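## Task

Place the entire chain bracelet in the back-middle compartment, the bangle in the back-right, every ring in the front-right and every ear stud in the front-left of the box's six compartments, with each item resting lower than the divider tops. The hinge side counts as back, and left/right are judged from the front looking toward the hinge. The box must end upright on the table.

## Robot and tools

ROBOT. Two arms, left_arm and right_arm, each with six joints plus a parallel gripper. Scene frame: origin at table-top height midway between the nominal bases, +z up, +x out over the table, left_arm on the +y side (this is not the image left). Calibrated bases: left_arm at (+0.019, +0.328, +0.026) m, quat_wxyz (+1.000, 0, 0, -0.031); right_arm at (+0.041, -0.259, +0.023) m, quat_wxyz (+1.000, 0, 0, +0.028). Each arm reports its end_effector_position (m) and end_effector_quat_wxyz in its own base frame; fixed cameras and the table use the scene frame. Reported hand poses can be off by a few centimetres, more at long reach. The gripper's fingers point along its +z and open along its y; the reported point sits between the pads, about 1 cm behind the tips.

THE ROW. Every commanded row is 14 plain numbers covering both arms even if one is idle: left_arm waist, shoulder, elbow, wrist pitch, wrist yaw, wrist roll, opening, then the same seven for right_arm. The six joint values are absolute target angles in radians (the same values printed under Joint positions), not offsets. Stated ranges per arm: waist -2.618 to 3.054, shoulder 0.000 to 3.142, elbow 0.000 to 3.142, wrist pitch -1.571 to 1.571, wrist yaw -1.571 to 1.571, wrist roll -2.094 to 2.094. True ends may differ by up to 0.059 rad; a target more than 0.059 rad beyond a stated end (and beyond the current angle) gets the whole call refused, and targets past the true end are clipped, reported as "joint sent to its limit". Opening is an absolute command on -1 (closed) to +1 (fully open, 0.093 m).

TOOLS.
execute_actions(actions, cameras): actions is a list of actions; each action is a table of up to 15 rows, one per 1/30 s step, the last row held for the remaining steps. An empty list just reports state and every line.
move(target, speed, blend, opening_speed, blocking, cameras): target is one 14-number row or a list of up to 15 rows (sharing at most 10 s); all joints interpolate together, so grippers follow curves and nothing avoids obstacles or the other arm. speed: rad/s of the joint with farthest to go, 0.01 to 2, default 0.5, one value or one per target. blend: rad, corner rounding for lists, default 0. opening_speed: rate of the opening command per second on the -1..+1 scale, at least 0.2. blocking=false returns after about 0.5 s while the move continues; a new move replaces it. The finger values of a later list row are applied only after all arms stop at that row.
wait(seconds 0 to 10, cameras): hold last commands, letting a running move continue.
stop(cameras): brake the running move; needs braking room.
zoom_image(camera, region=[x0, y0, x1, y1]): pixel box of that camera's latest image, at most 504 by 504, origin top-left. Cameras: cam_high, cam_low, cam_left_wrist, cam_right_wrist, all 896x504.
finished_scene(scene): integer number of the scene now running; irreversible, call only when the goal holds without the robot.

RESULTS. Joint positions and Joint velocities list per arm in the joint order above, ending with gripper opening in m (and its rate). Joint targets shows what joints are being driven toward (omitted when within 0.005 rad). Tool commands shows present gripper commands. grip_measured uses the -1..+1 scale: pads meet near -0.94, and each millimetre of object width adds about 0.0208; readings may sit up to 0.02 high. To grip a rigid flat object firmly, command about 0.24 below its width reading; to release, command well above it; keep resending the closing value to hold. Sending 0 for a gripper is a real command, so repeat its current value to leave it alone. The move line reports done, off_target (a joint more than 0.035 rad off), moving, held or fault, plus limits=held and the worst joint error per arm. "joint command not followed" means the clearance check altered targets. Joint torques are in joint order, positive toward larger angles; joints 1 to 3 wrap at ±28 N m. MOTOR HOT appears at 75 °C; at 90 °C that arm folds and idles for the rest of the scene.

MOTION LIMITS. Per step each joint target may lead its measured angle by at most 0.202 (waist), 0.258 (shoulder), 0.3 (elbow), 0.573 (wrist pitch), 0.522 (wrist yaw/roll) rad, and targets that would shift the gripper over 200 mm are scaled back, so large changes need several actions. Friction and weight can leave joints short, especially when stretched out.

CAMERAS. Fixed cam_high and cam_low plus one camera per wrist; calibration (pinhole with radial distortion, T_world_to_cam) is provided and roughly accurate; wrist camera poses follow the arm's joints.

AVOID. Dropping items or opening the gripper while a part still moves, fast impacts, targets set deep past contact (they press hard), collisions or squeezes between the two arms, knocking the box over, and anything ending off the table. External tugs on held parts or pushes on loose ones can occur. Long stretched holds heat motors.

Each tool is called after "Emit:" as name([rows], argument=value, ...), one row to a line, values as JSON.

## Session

Emit:
execute_actions(actions=[])

Emit:
zoom_image(camera="cam_high", region=[340, 160, 620, 400])

Emit:
zoom_image(camera="cam_low", region=[400, 120, 800, 400])

Scene clock: 0.00 s.
left_arm: end_effector_position=(+0.3953, +0.0198, +0.0931) grip_measured=+1.000 end_effector_quat_wxyz=(+0.604, -0.012, +0.796, +0.041) | right_arm: end_effector_position=(+0.4032, +0.0070, +0.1318) grip_measured=+1.000 end_effector_quat_wxyz=(+0.646, +0.026, +0.762, -0.038)
Joint positions: left_arm=[0.027 1.635 0.345 1.018 -0.054 0.038 0.093] | right_arm=[0.093 1.573 0.375 1.033 0.183 0.006 0.093]
Joint velocities: within noise
Joint torques (N m): no reading
Motor temperatures (°C): left_arm=[26 30 31 30 26 27 27] | right_arm=[29 42 35 28 26 25 27]
Heat: left arm: 31 °C; right arm: 42 °C.
Joint targets: left_arm=[0.027 1.626 0.354 1.029 -0.054 0.038] | right_arm=[0.093 1.569 0.379 1.027 0.183 0.006]
Tool commands: left_gripper/opening=+1.0 right_gripper/opening=+1.0
camera_calibration:
cam_left_wrist: T_world_to_cam=[[0.0734403, -0.996536, -0.0390271, -0.00560917], [-0.62065, -0.0150378, -0.783943, 0.360684], [0.780641, 0.0817952, -0.619604, -0.171715], [0, 0, 0, 1]] pos_world=[0.358319, 0.0138796, 0.176142]
cam_right_wrist: T_world_to_cam=[[-0.0765418, -0.996654, 0.0286685, 0.0333855], [-0.575032, 0.0206358, -0.817871, 0.378773], [0.814543, -0.0790866, -0.574687, -0.175641], [0, 0, 0, 1]] pos_world=[0.363429, 0.0115667, 0.207892]

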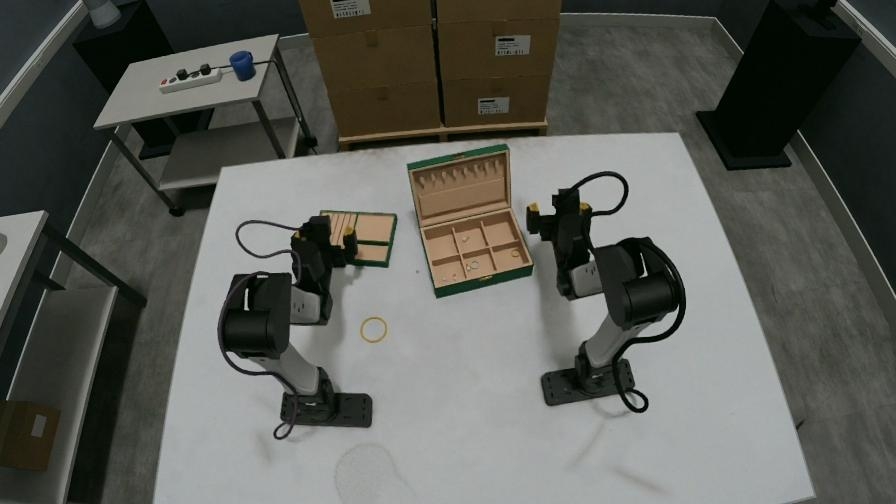

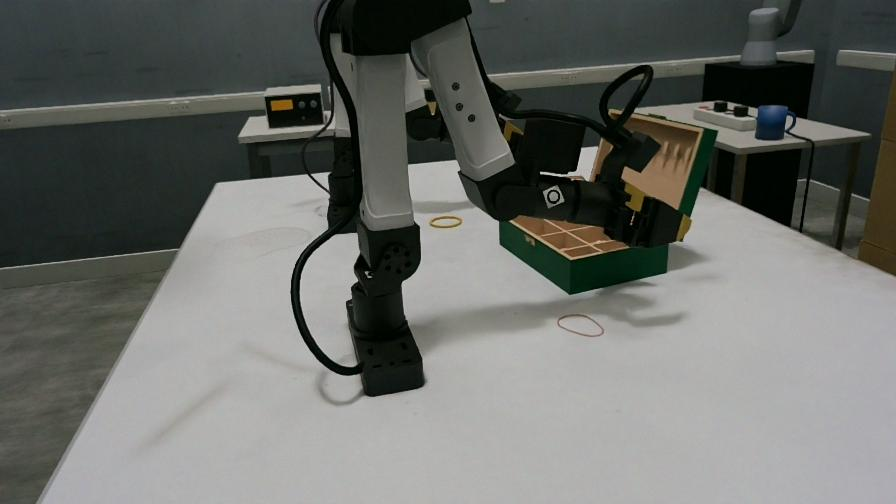

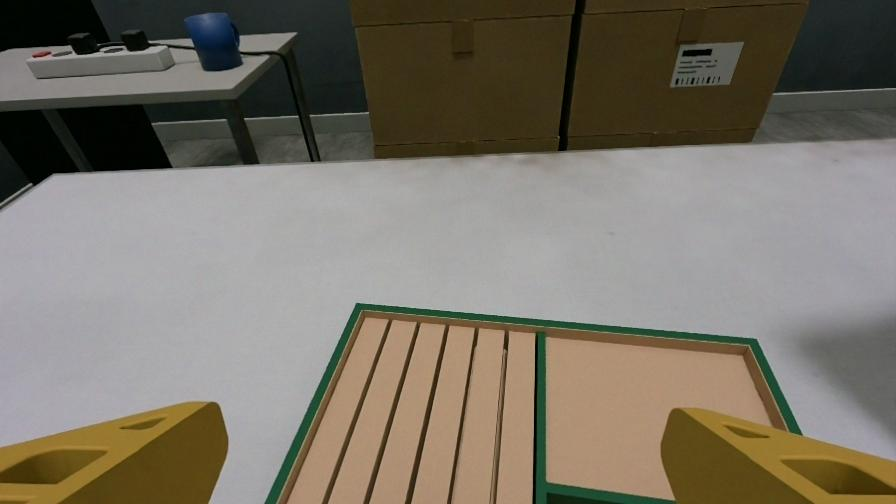

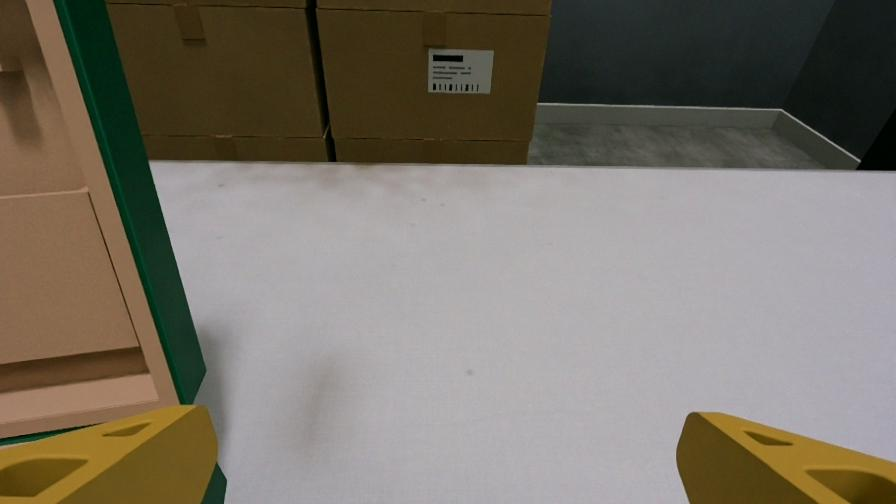

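Scaled by 1.800 from the camera's 896x504 image, which has a finer 1280x720 frame.

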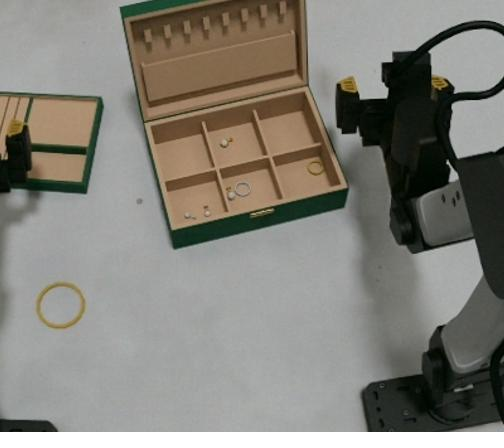

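Scaled by 1.260 from the camera's 896x504 image, which has a finer 1280x720 frame.

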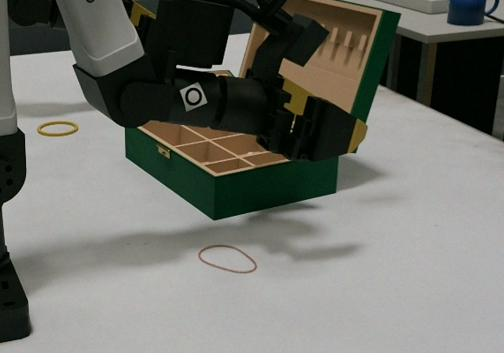

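Emit:
move([
  [0.03,1.4,0.9,0.3,0,0,1,0.093,1.35,0.9,0.3,0.1,0,1],
  [1.0,1.1,1.1,-0.8,0,0,1,-0.9,1.2,1.2,-0.9,0,0,1],
], speed=0.8, blend=[0.1,0])

Emit:
zoom_image(camera="cam_high", region=[400, 130, 650, 350])

Emit:
zoom_image(camera="cam_low", region=[400, 100, 760, 360])

Scene clock: 18.23 s.
left_arm: end_effector_position=(+0.1687, +0.2621, +0.2179) grip_measured=+1.000 end_effector_quat_wxyz=(+0.310, -0.444, +0.822, +0.175) | right_arm: end_effector_position=(+0.2006, -0.2531, +0.2204) grip_measured=+1.000 end_effector_quat_wxyz=(+0.290, +0.414, +0.851, -0.143)
Joint positions: left_arm=[0.993 1.112 1.066 -0.798 -0.011 0.007 0.093] | right_arm=[-0.896 1.213 1.178 -0.877 0.009 0.006 0.093]
Joint torques (N m): left_arm=[0.42 -3.67 9.18 1.55 0.17 -0.05] | right_arm=[0.13 -5.65 9.7 1.39 -0.04 -0.01]
Joint targets: left_arm=[1.000 1.100 1.100 -0.800 0.000 0.000] | right_arm=[-0.900 1.200 1.200 -0.900 0.000 0.000]
move: done
camera_calibration:
cam_left_wrist: T_world_to_cam=[[0.844175, -0.536039, -0.00557641, -0.000644345], [-0.508658, -0.797684, -0.323986, 0.407477], [0.169221, 0.276338, -0.946045, 0.185963], [0, 0, 0, 1]]
cam_right_wrist: T_world_to_cam=[[-0.780018, -0.625756, -0.000603334, -0.00245754], [-0.612048, 0.763131, -0.207434, 0.400891], [0.130264, -0.161433, -0.978249, 0.225059], [0, 0, 0, 1]]

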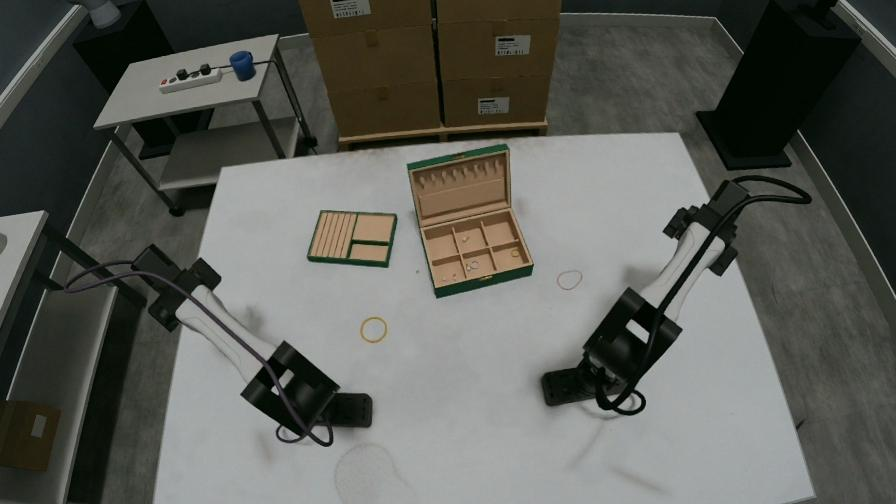

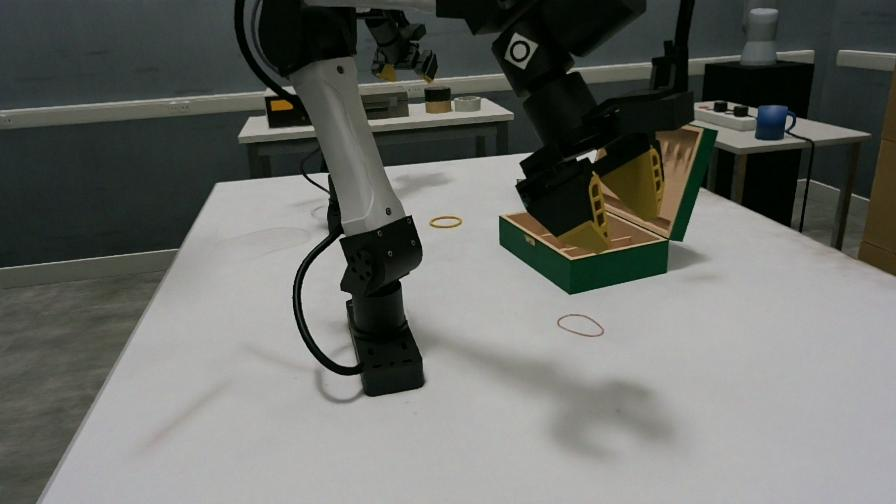

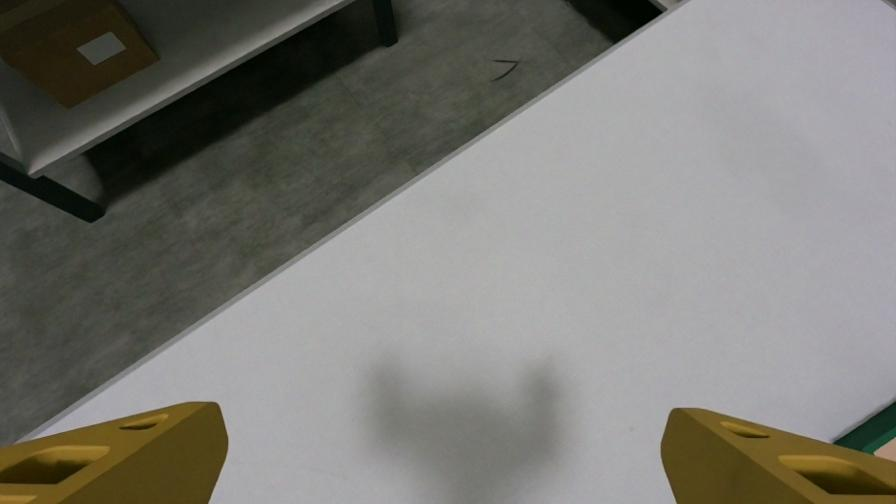

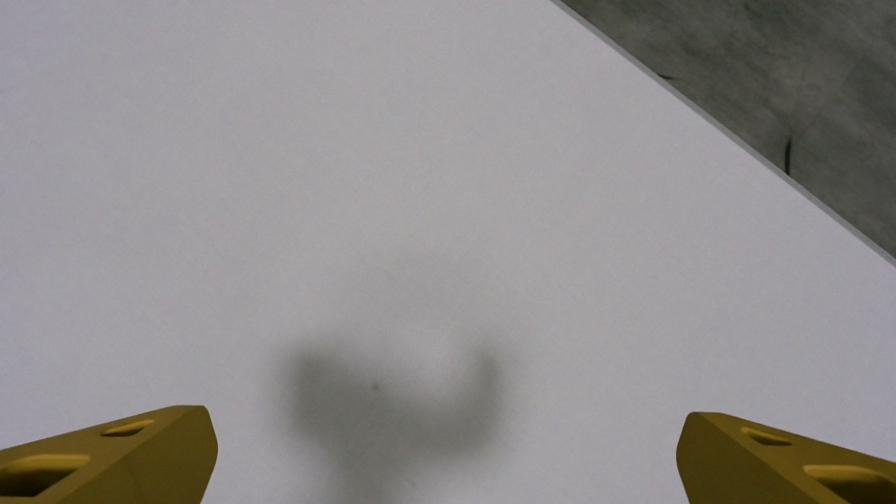

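Scaled by 2.016 from the camera's 896x504 image, which has a finer 1280x720 frame.

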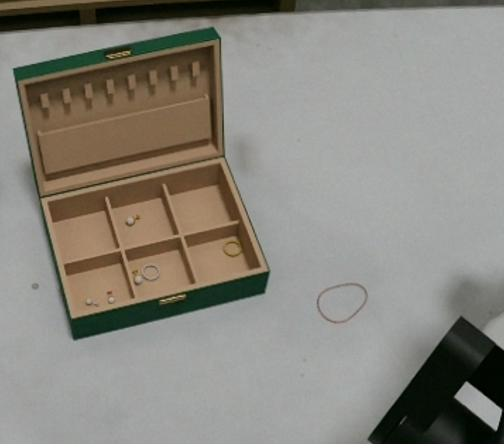

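Scaled by 1.400 from the camera's 896x504 image, which has a finer 1280x720 frame.

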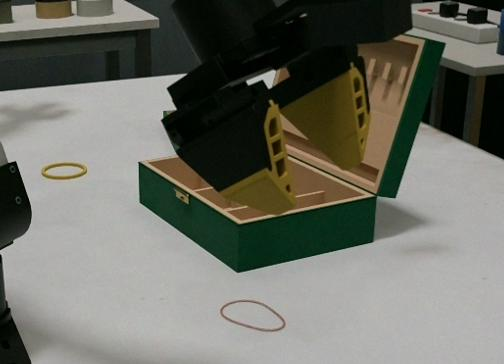

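Emit:
move(target=[1.0,1.1,1.1,-0.8,0,0,1,0.45,1.713,1.744,-1.56,0,0,-0.3], speed=0.8, cameras=["cam_low","cam_right_wrist"])

Scene clock: 78.90 s.
left_arm: end_effector_position=(+0.1684, +0.2617, +0.2175) grip_measured=+1.000 end_effector_quat_wxyz=(+0.309, -0.444, +0.823, +0.175) | right_arm: end_effector_position=(+0.2811, +0.1362, +0.1993) grip_measured=-0.298 end_effector_quat_wxyz=(+0.030, -0.221, +0.975, +0.007)
Joint positions: left_arm=[0.993 1.112 1.066 -0.801 -0.011 0.007 0.093] | right_arm=[0.452 1.7 1.724 -1.533 0.001 0.006 0.031]
Joint torques (N m): left_arm=[0.4 -3.66 9.18 1.58 0.17 -0.06] | right_arm=[0.35 -6.86 8.42 0.31 0.02 -0.01]
Motor temperatures (°C): left_arm=[26 32 38 35 26 27 27] | right_arm=[29 45 43 31 26 25 27]
Heat: left arm: 38 °C; right arm: 45 °C.
Joint targets: left_arm=[1.000 1.100 1.100 -0.800 0.000 0.000] | right_arm=[0.450 1.713 1.744 -1.553 0.000 0.000]
joint sent to its limit (right arm) — the wrist pitch, lower limit.
move: done
camera_calibration:
cam_right_wrist: T_world_to_cam=[[0.437356, -0.899239, -0.00945576, 0.000717388], [-0.830982, -0.408134, 0.378015, 0.253178], [-0.343785, -0.15747, -0.925751, 0.379011], [0, 0, 0, 1]]
Images, in order: cam_low, cam_right_wrist.

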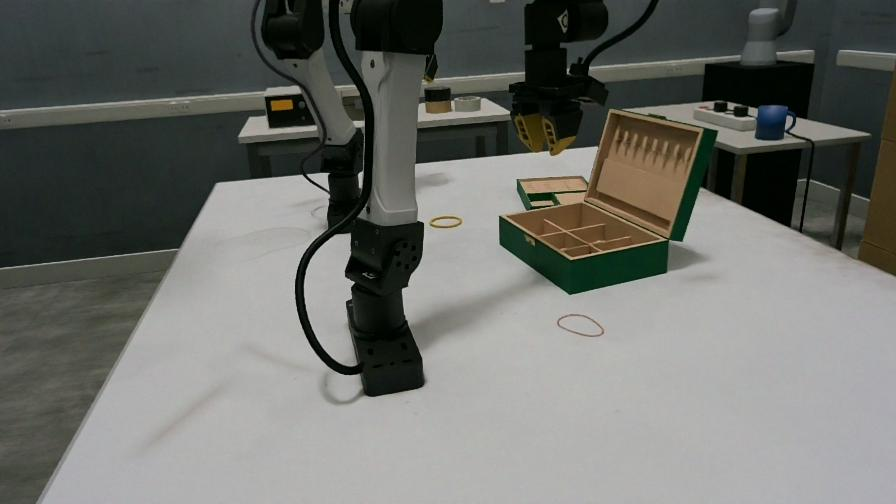

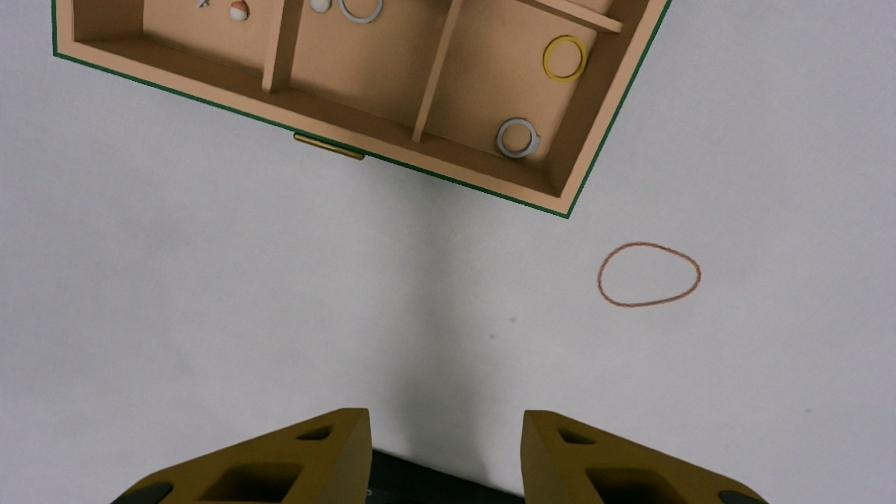

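Emit:
move(target=[1.0,1.1,1.1,-0.8,0,0,1,0.465,1.818,1.40,-1.135,0,1.896,-0.2], speed=0.6, cameras=["cam_low","cam_right_wrist"])

Scene clock: 114.27 s.
left_arm: end_effector_position=(+0.1684, +0.2617, +0.2175) grip_measured=+1.000 end_effector_quat_wxyz=(+0.308, -0.444, +0.823, +0.175) | right_arm: end_effector_position=(+0.3013, +0.1486, +0.0899) grip_measured=-0.202 end_effector_quat_wxyz=(+0.005, +0.654, +0.757, +0.011)
Joint positions: left_arm=[0.993 1.112 1.066 -0.801 -0.011 0.007 0.093] | right_arm=[0.459 1.802 1.41 -1.153 0.001 1.883 0.035]
Joint torques (N m): left_arm=[0.4 -3.69 9.17 1.58 0.17 -0.06] | right_arm=[1.02 -7.65 5.49 0.5 0.08 0.19]
Joint targets: left_arm=[1.000 1.100 1.100 -0.800 0.000 0.000] | right_arm=[0.465 1.818 1.400 -1.135 0.000 1.896]
move: done
camera_calibration:
cam_right_wrist: T_world_to_cam=[[-0.987832, -0.151673, -0.0344001, 0.322534], [-0.151213, 0.884933, 0.440486, -0.0862031], [-0.0363679, 0.440328, -0.8971, 0.102608], [0, 0, 0, 1]]
Images, in order: cam_low, cam_right_wrist.

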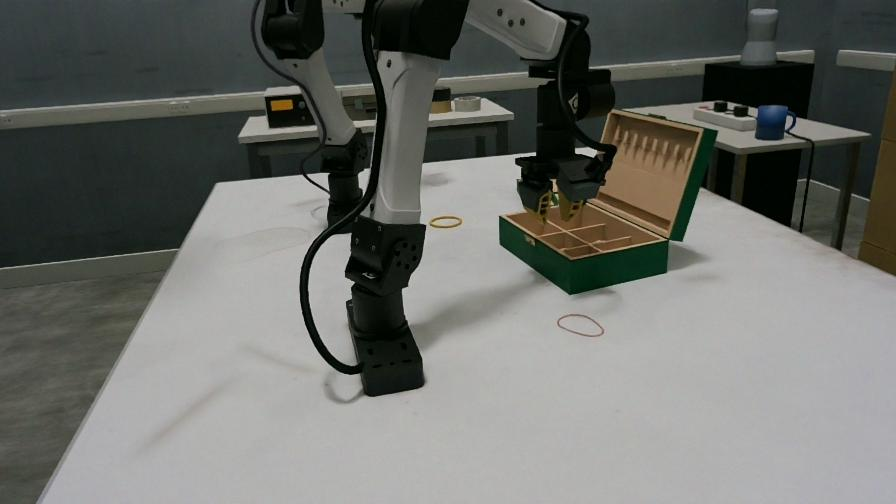

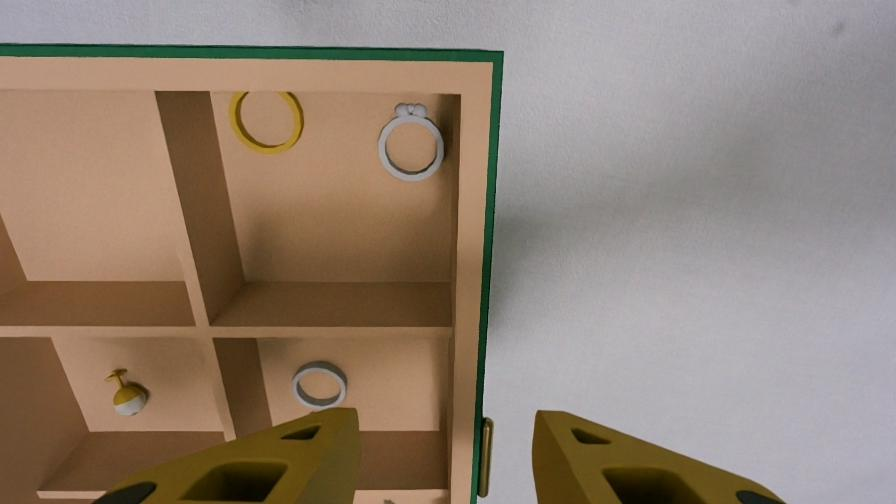

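Emit:
move([
  [1.0,1.1,1.1,-0.8,0,0,1,0.426,1.825,1.325,-1.055,0,1.875,-0.2],
  [1.0,1.1,1.1,-0.8,0,0,1,0.426,1.864,1.25,-0.945,0,1.875,-0.2],
], speed=[0.4,0.2], cameras=["cam_low","cam_right_wrist"])

Scene clock: 127.73 s.
left_arm: end_effector_position=(+0.1684, +0.2617, +0.2175) grip_measured=+1.000 end_effector_quat_wxyz=(+0.308, -0.444, +0.823, +0.175) | right_arm: end_effector_position=(+0.3032, +0.1387, +0.0384) grip_measured=-0.202 end_effector_quat_wxyz=(+0.004, +0.665, +0.747, +0.007)
Joint positions: left_arm=[0.993 1.112 1.066 -0.801 -0.011 0.007 0.093] | right_arm=[0.43 1.849 1.259 -0.964 0.001 1.884 0.035]
Joint torques (N m): left_arm=[0.4 -3.67 9.17 1.58 0.17 -0.05] | right_arm=[0.18 -7.84 5.24 0.47 0.08 -0.04]
Joint targets: left_arm=[1.000 1.100 1.100 -0.800 0.000 0.000] | right_arm=[0.426 1.864 1.250 -0.945 0.000 1.875]
move: done
camera_calibration:
cam_right_wrist: T_world_to_cam=[[-0.992139, -0.122323, -0.0263983, 0.318135], [-0.121463, 0.890568, 0.438332, -0.0642768], [-0.0301085, 0.438093, -0.898425, 0.0593016], [0, 0, 0, 1]]
Images, in order: cam_low, cam_right_wrist.

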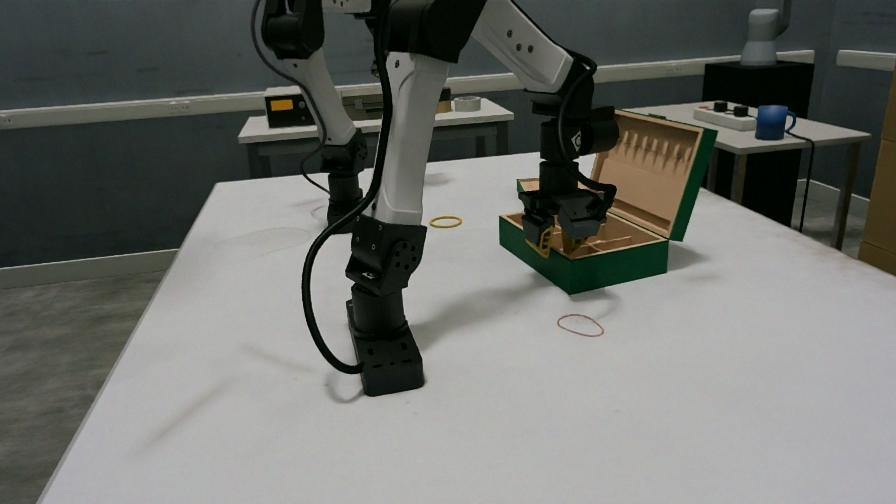

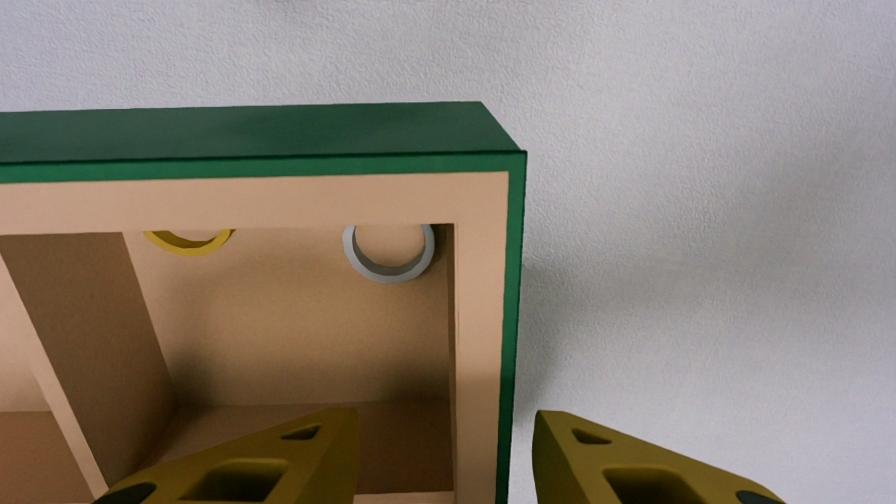

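Emit:
move([
  [1.0,1.1,1.1,-0.8,0,0,1,0.426,1.864,1.230,-0.925,0,1.875,-0.2],
  [1.0,1.1,1.1,-0.8,0,0,1,0.426,1.864,1.230,-0.925,0,1.875,-1],
], speed=[0.15,0.2], opening_speed=0.3, cameras=["cam_low","cam_right_wrist"])

Scene clock: 141.20 s.
left_arm: end_effector_position=(+0.1684, +0.2617, +0.2175) grip_measured=+1.000 end_effector_quat_wxyz=(+0.308, -0.444, +0.823, +0.175) | right_arm: end_effector_position=(+0.2980, +0.1363, +0.0332) grip_measured=-0.893 end_effector_quat_wxyz=(+0.001, +0.662, +0.750, +0.000)
Joint positions: left_arm=[0.993 1.112 1.066 -0.801 -0.011 0.007 0.093] | right_arm=[0.43 1.849 1.237 -0.957 0.001 1.875 0.002]
Joint torques (N m): left_arm=[0.4 -3.67 9.17 1.58 0.17 -0.05] | right_arm=[0.18 -7.75 5.38 0.58 0.08 0.06]
Joint targets: left_arm=[1.000 1.100 1.100 -0.800 0.000 0.000] | right_arm=[0.426 1.864 1.230 -0.925 0.000 1.875]
move: done
camera_calibration:
cam_right_wrist: T_world_to_cam=[[-0.991296, -0.131149, -0.0114866, 0.312961], [-0.123092, 0.892369, 0.434196, -0.0600956], [-0.046694, 0.431831, -0.900745, 0.0613484], [0, 0, 0, 1]]
Images, in order: cam_low, cam_right_wrist.

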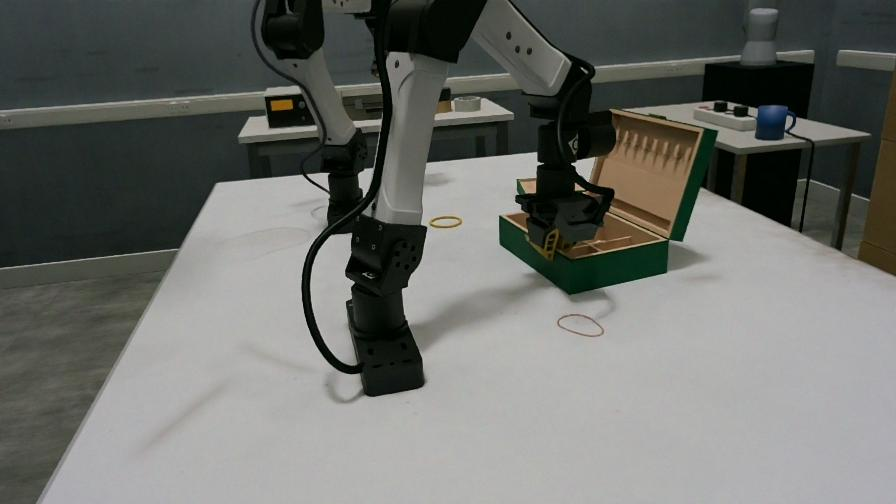

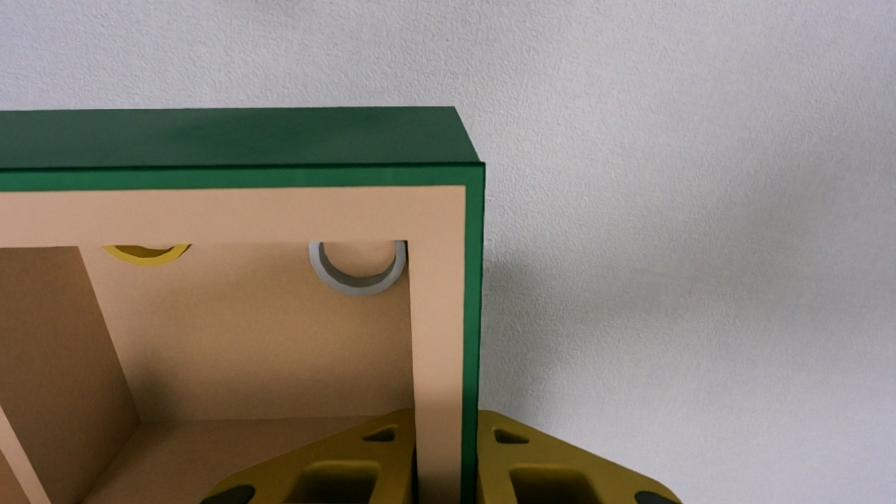

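Emit:
move([
  [1.0,1.1,1.1,-0.8,0,0,1,0.375,1.908,1.314,-0.985,0,1.526,-1],
  [1.0,1.1,1.1,-0.8,0,0,1,0.325,1.962,1.389,-1.006,0,1.186,-1],
  [1.0,1.1,1.1,-0.8,0,0,1,0.28,2.02,1.472,-1.032,0,0.851,-1],
], speed=0.15, blend=[0.1,0.1,0])

Scene clock: 169.73 s.
left_arm: end_effector_position=(+0.1684, +0.2617, +0.2175) grip_measured=+1.000 end_effector_quat_wxyz=(+0.308, -0.444, +0.823, +0.175) | right_arm: end_effector_position=(+0.3730, +0.1026, +0.0358) grip_measured=-0.914 end_effector_quat_wxyz=(+0.033, +0.311, +0.950, +0.010)
Joint positions: left_arm=[0.993 1.112 1.066 -0.801 -0.011 0.007 0.093] | right_arm=[0.277 2.002 1.458 -0.961 0.021 0.909 0.001]
Joint torques (N m): left_arm=[0.4 -3.67 9.17 1.59 0.17 -0.05] | right_arm=[0.72 -9.32 7.69 -0.27 -0.12 -0.53]
Joint targets: left_arm=[1.000 1.100 1.100 -0.800 0.000 0.000] | right_arm=[0.280 2.020 1.472 -1.032 0.000 0.851]
move: off_target (right_arm); right_arm: the wrist pitch is farthest, 0.071 rad from its target
camera_calibration:
cam_left_wrist: T_world_to_cam=[[0.844167, -0.536051, -0.00560905, -0.000629072], [-0.509129, -0.798406, -0.321459, 0.406598], [0.16784, 0.274221, -0.946907, 0.186687], [0, 0, 0, 1]]
cam_right_wrist: T_world_to_cam=[[-0.583453, -0.810696, -0.0485271, 0.301811], [-0.760601, 0.524498, 0.382607, 0.255512], [-0.284726, 0.260143, -0.922636, 0.189003], [0, 0, 0, 1]]

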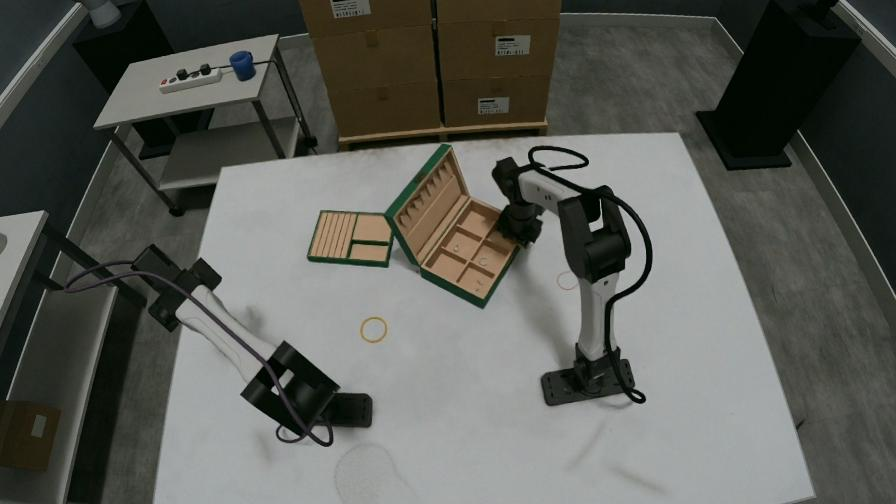

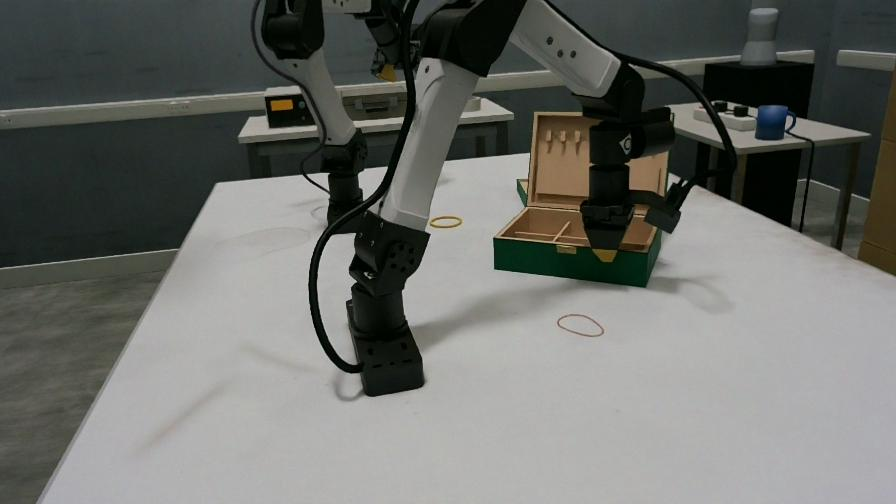

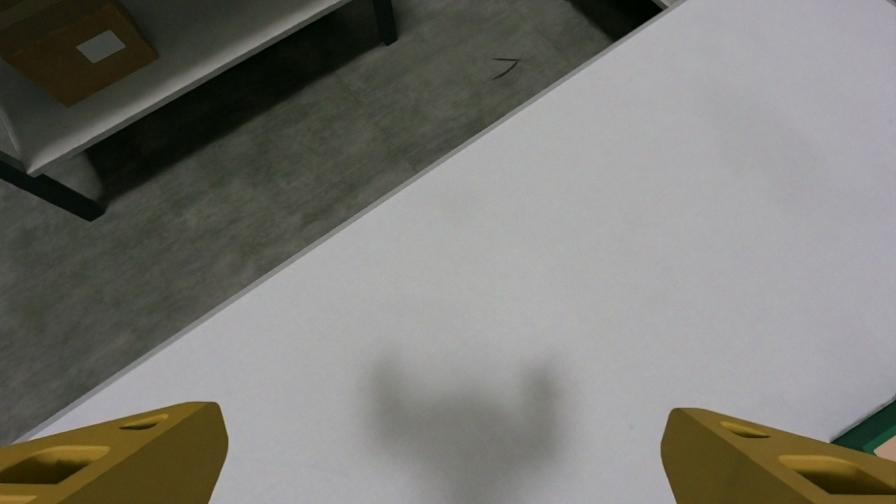

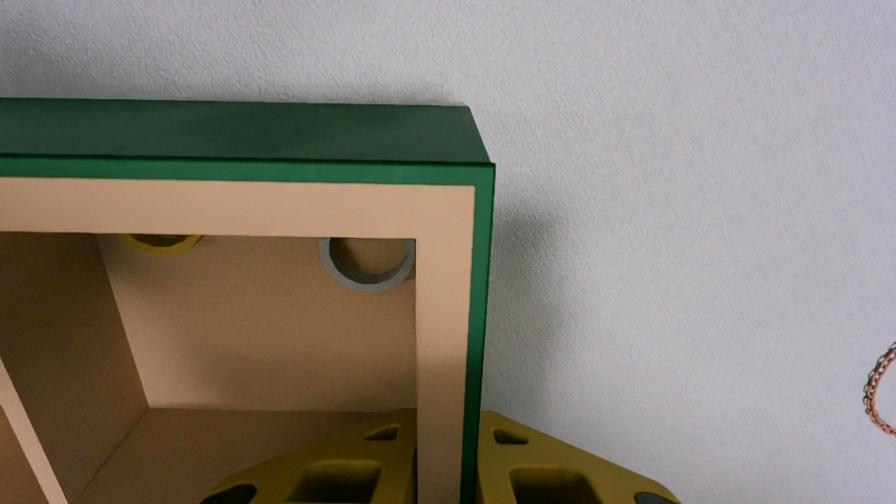

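Emit:
move([
  [1.0,1.1,1.1,-0.8,0,0,1,0.238,2.081,1.563,-1.07,0,0.50,-1],
  [1.0,1.1,1.1,-0.8,0,0,1,0.197,2.142,1.658,-1.11,0,0.17,-1],
], speed=0.15, blend=[0.1,0])

Scene clock: 185.67 s.
left_arm: end_effector_position=(+0.1684, +0.2617, +0.2175) grip_measured=+1.000 end_effector_quat_wxyz=(+0.308, -0.444, +0.823, +0.175) | right_arm: end_effector_position=(+0.4138, +0.0834, +0.0370) grip_measured=-0.914 end_effector_quat_wxyz=(+0.038, +0.009, +0.999, +0.004)
Joint positions: left_arm=[0.993 1.112 1.066 -0.801 -0.011 0.007 0.093] | right_arm=[0.202 2.123 1.644 -1.015 0.007 0.219 0.001]
Joint torques (N m): left_arm=[0.4 -3.66 9.18 1.58 0.17 -0.05] | right_arm=[0.08 -10.4 7.79 -0.47 -0.03 -0.48]
Motor temperatures (°C): left_arm=[26 32 42 38 26 27 27] | right_arm=[29 50 41 29 26 26 28]
Heat: left arm: 42 °C; right arm: 50 °C.
Joint targets: left_arm=[1.000 1.100 1.100 -0.800 0.000 0.000] | right_arm=[0.197 2.142 1.658 -1.110 0.000 0.170]
move: off_target (right_arm); right_arm: the wrist pitch is farthest, 0.095 rad from its target
camera_calibration:
cam_left_wrist: T_world_to_cam=[[0.844167, -0.536051, -0.00560905, -0.000629072], [-0.509129, -0.798406, -0.321459, 0.406598], [0.16784, 0.274221, -0.946907, 0.186687], [0, 0, 0, 1]]
cam_right_wrist: T_world_to_cam=[[-0.0101593, -0.99976, -0.0193923, 0.0875872], [-0.931271, 0.00239663, 0.364319, 0.41095], [-0.364185, 0.0217607, -0.931072, 0.259814], [0, 0, 0, 1]]

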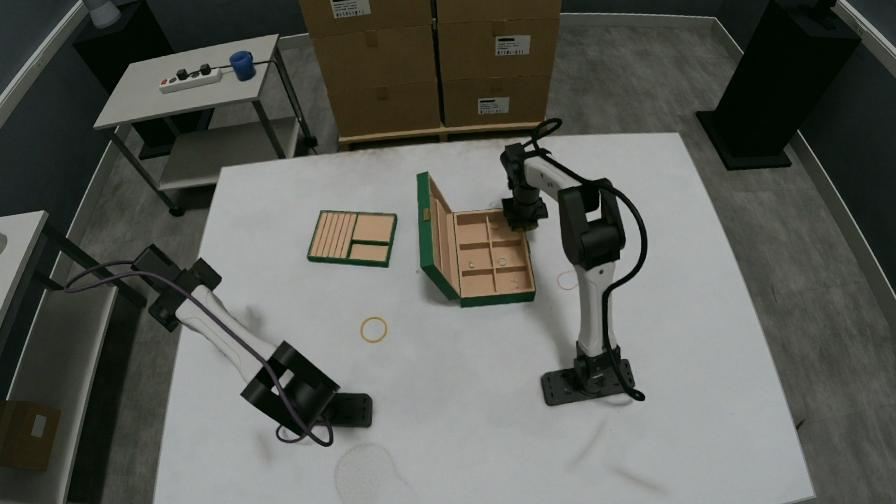

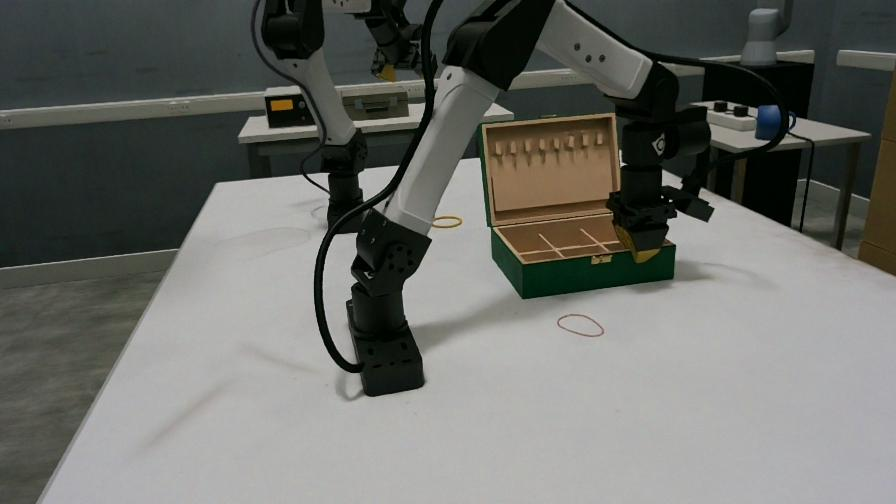

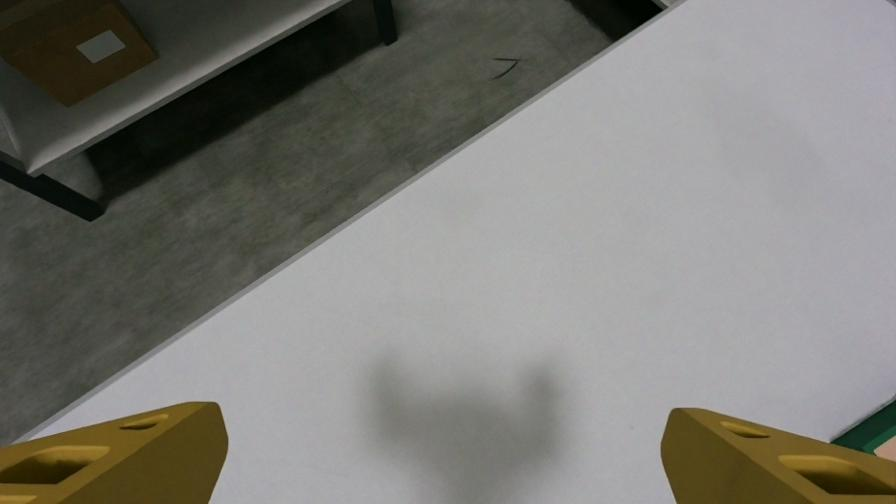

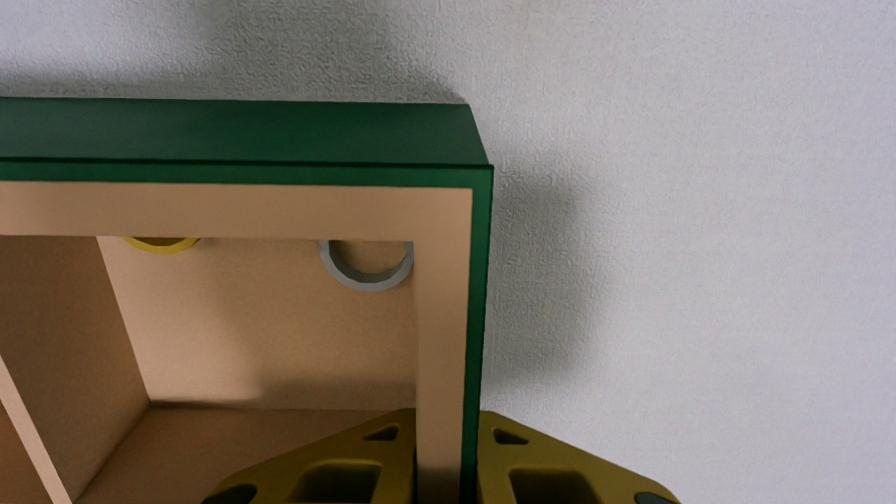

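Emit:
move([
  [1.0,1.1,1.1,-0.8,0,0,1,0.222,2.04,1.518,-1.05,0,0.23,-1],
  [1.0,1.1,1.1,-0.8,0,0,1,0.222,2.048,1.525,-1.045,0,0.23,-0.2],
], speed=0.1, opening_speed=0.5, cameras=["cam_right_wrist"])

Scene clock: 200.30 s.
left_arm: end_effector_position=(+0.1684, +0.2617, +0.2175) grip_measured=+1.000 end_effector_quat_wxyz=(+0.308, -0.444, +0.823, +0.175) | right_arm: end_effector_position=(+0.3854, +0.0834, +0.0323) grip_measured=-0.203 end_effector_quat_wxyz=(+0.017, +0.013, +1.000, +0.000)
Joint positions: left_arm=[0.993 1.112 1.066 -0.801 -0.011 0.007 0.093] | right_arm=[0.217 2.062 1.534 -1.01 0.008 0.243 0.035]
Joint torques (N m): left_arm=[0.4 -3.67 9.17 1.58 0.17 -0.05] | right_arm=[0.96 -12.9 5.46 0.07 -0.04 -0.08]
Joint targets: left_arm=[1.000 1.100 1.100 -0.800 0.000 0.000] | right_arm=[0.222 2.048 1.525 -1.045 0.000 0.230]
move: done; target 2's new numbers were sent with right_arm's wrist pitch 0.071 rad from that target
camera_calibration:
cam_right_wrist: T_world_to_cam=[[-0.0195919, -0.999761, -0.00974832, 0.0905231], [-0.914625, 0.0139837, 0.404061, 0.377603], [-0.403828, 0.0168324, -0.91468, 0.260241], [0, 0, 0, 1]]
Images, in order: cam_right_wrist.

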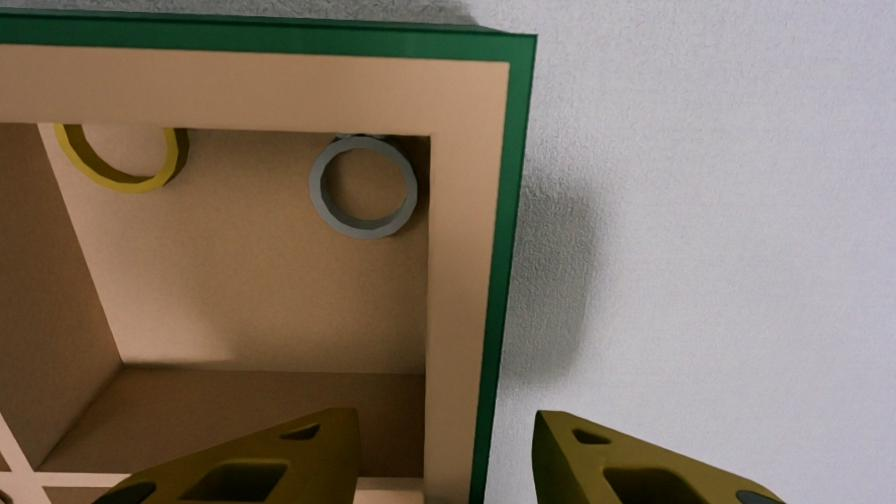

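Emit:
move([
  [1.0,1.1,1.1,-0.8,0,0,1,0.222,2.018,1.70,-1.255,0,0.23,-0.2],
  [1.0,1.1,1.1,-0.8,0,0,1,0.444,1.868,1.625,-1.315,0,2.0,-0.4],
], speed=[0.4,0.9], blend=[0.05,0])

Scene clock: 215.00 s.
left_arm: end_effector_position=(+0.1684, +0.2617, +0.2175) grip_measured=+1.000 end_effector_quat_wxyz=(+0.308, -0.444, +0.823, +0.175) | right_arm: end_effector_position=(+0.3261, +0.1519, +0.1155) grip_measured=-0.398 end_effector_quat_wxyz=(+0.006, +0.699, +0.715, +0.004)
Joint positions: left_arm=[0.993 1.112 1.066 -0.801 -0.011 0.007 0.093] | right_arm=[0.439 1.898 1.635 -1.297 0.008 1.988 0.026]
Joint torques (N m): left_arm=[0.4 -3.66 9.18 1.58 0.17 -0.06] | right_arm=[0.88 -12.9 5.5 0.09 0.01 0.18]
Joint targets: left_arm=[1.000 1.100 1.100 -0.800 0.000 0.000] | right_arm=[0.444 1.868 1.625 -1.315 0.000 2.000]
move: done
camera_calibration:
cam_left_wrist: T_world_to_cam=[[0.844167, -0.536051, -0.00560905, -0.000629072], [-0.509129, -0.798406, -0.321459, 0.406598], [0.16784, 0.274221, -0.946907, 0.186687], [0, 0, 0, 1]]
cam_right_wrist: T_world_to_cam=[[-0.999293, -0.0288985, -0.0240673, 0.332338], [-0.0364683, 0.90095, 0.432388, -0.135607], [0.00918806, 0.43296, -0.901366, 0.111844], [0, 0, 0, 1]]

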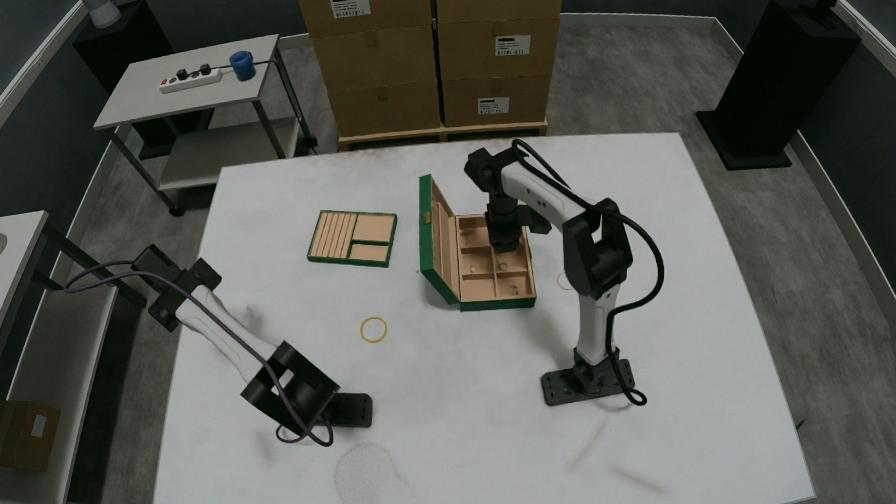

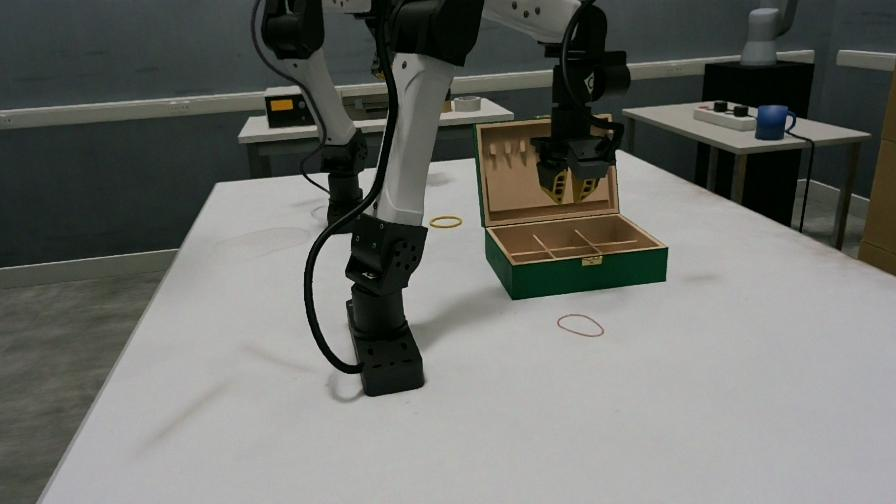

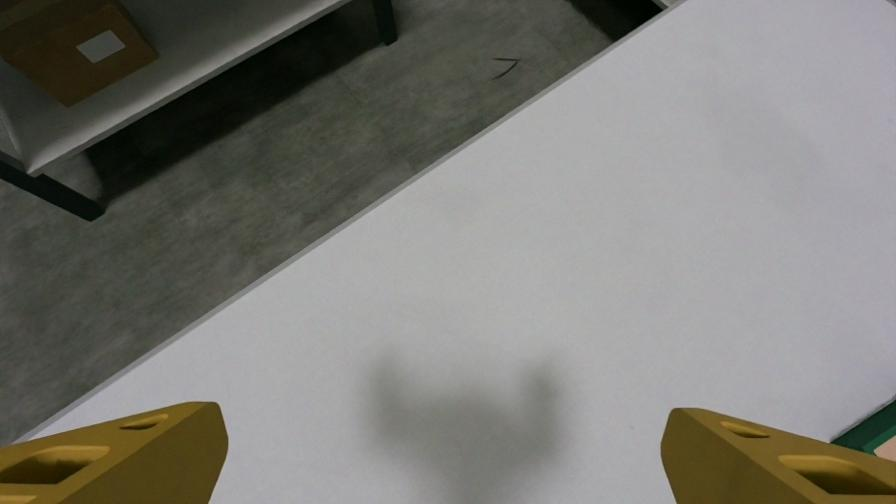

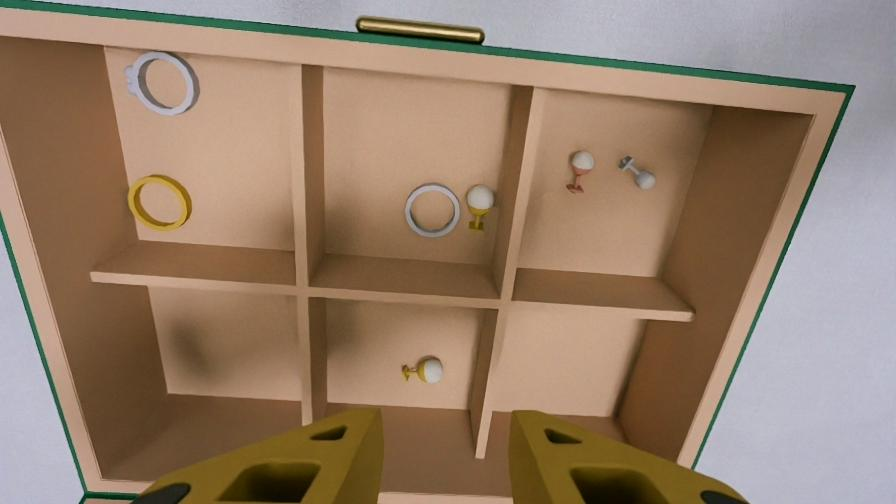

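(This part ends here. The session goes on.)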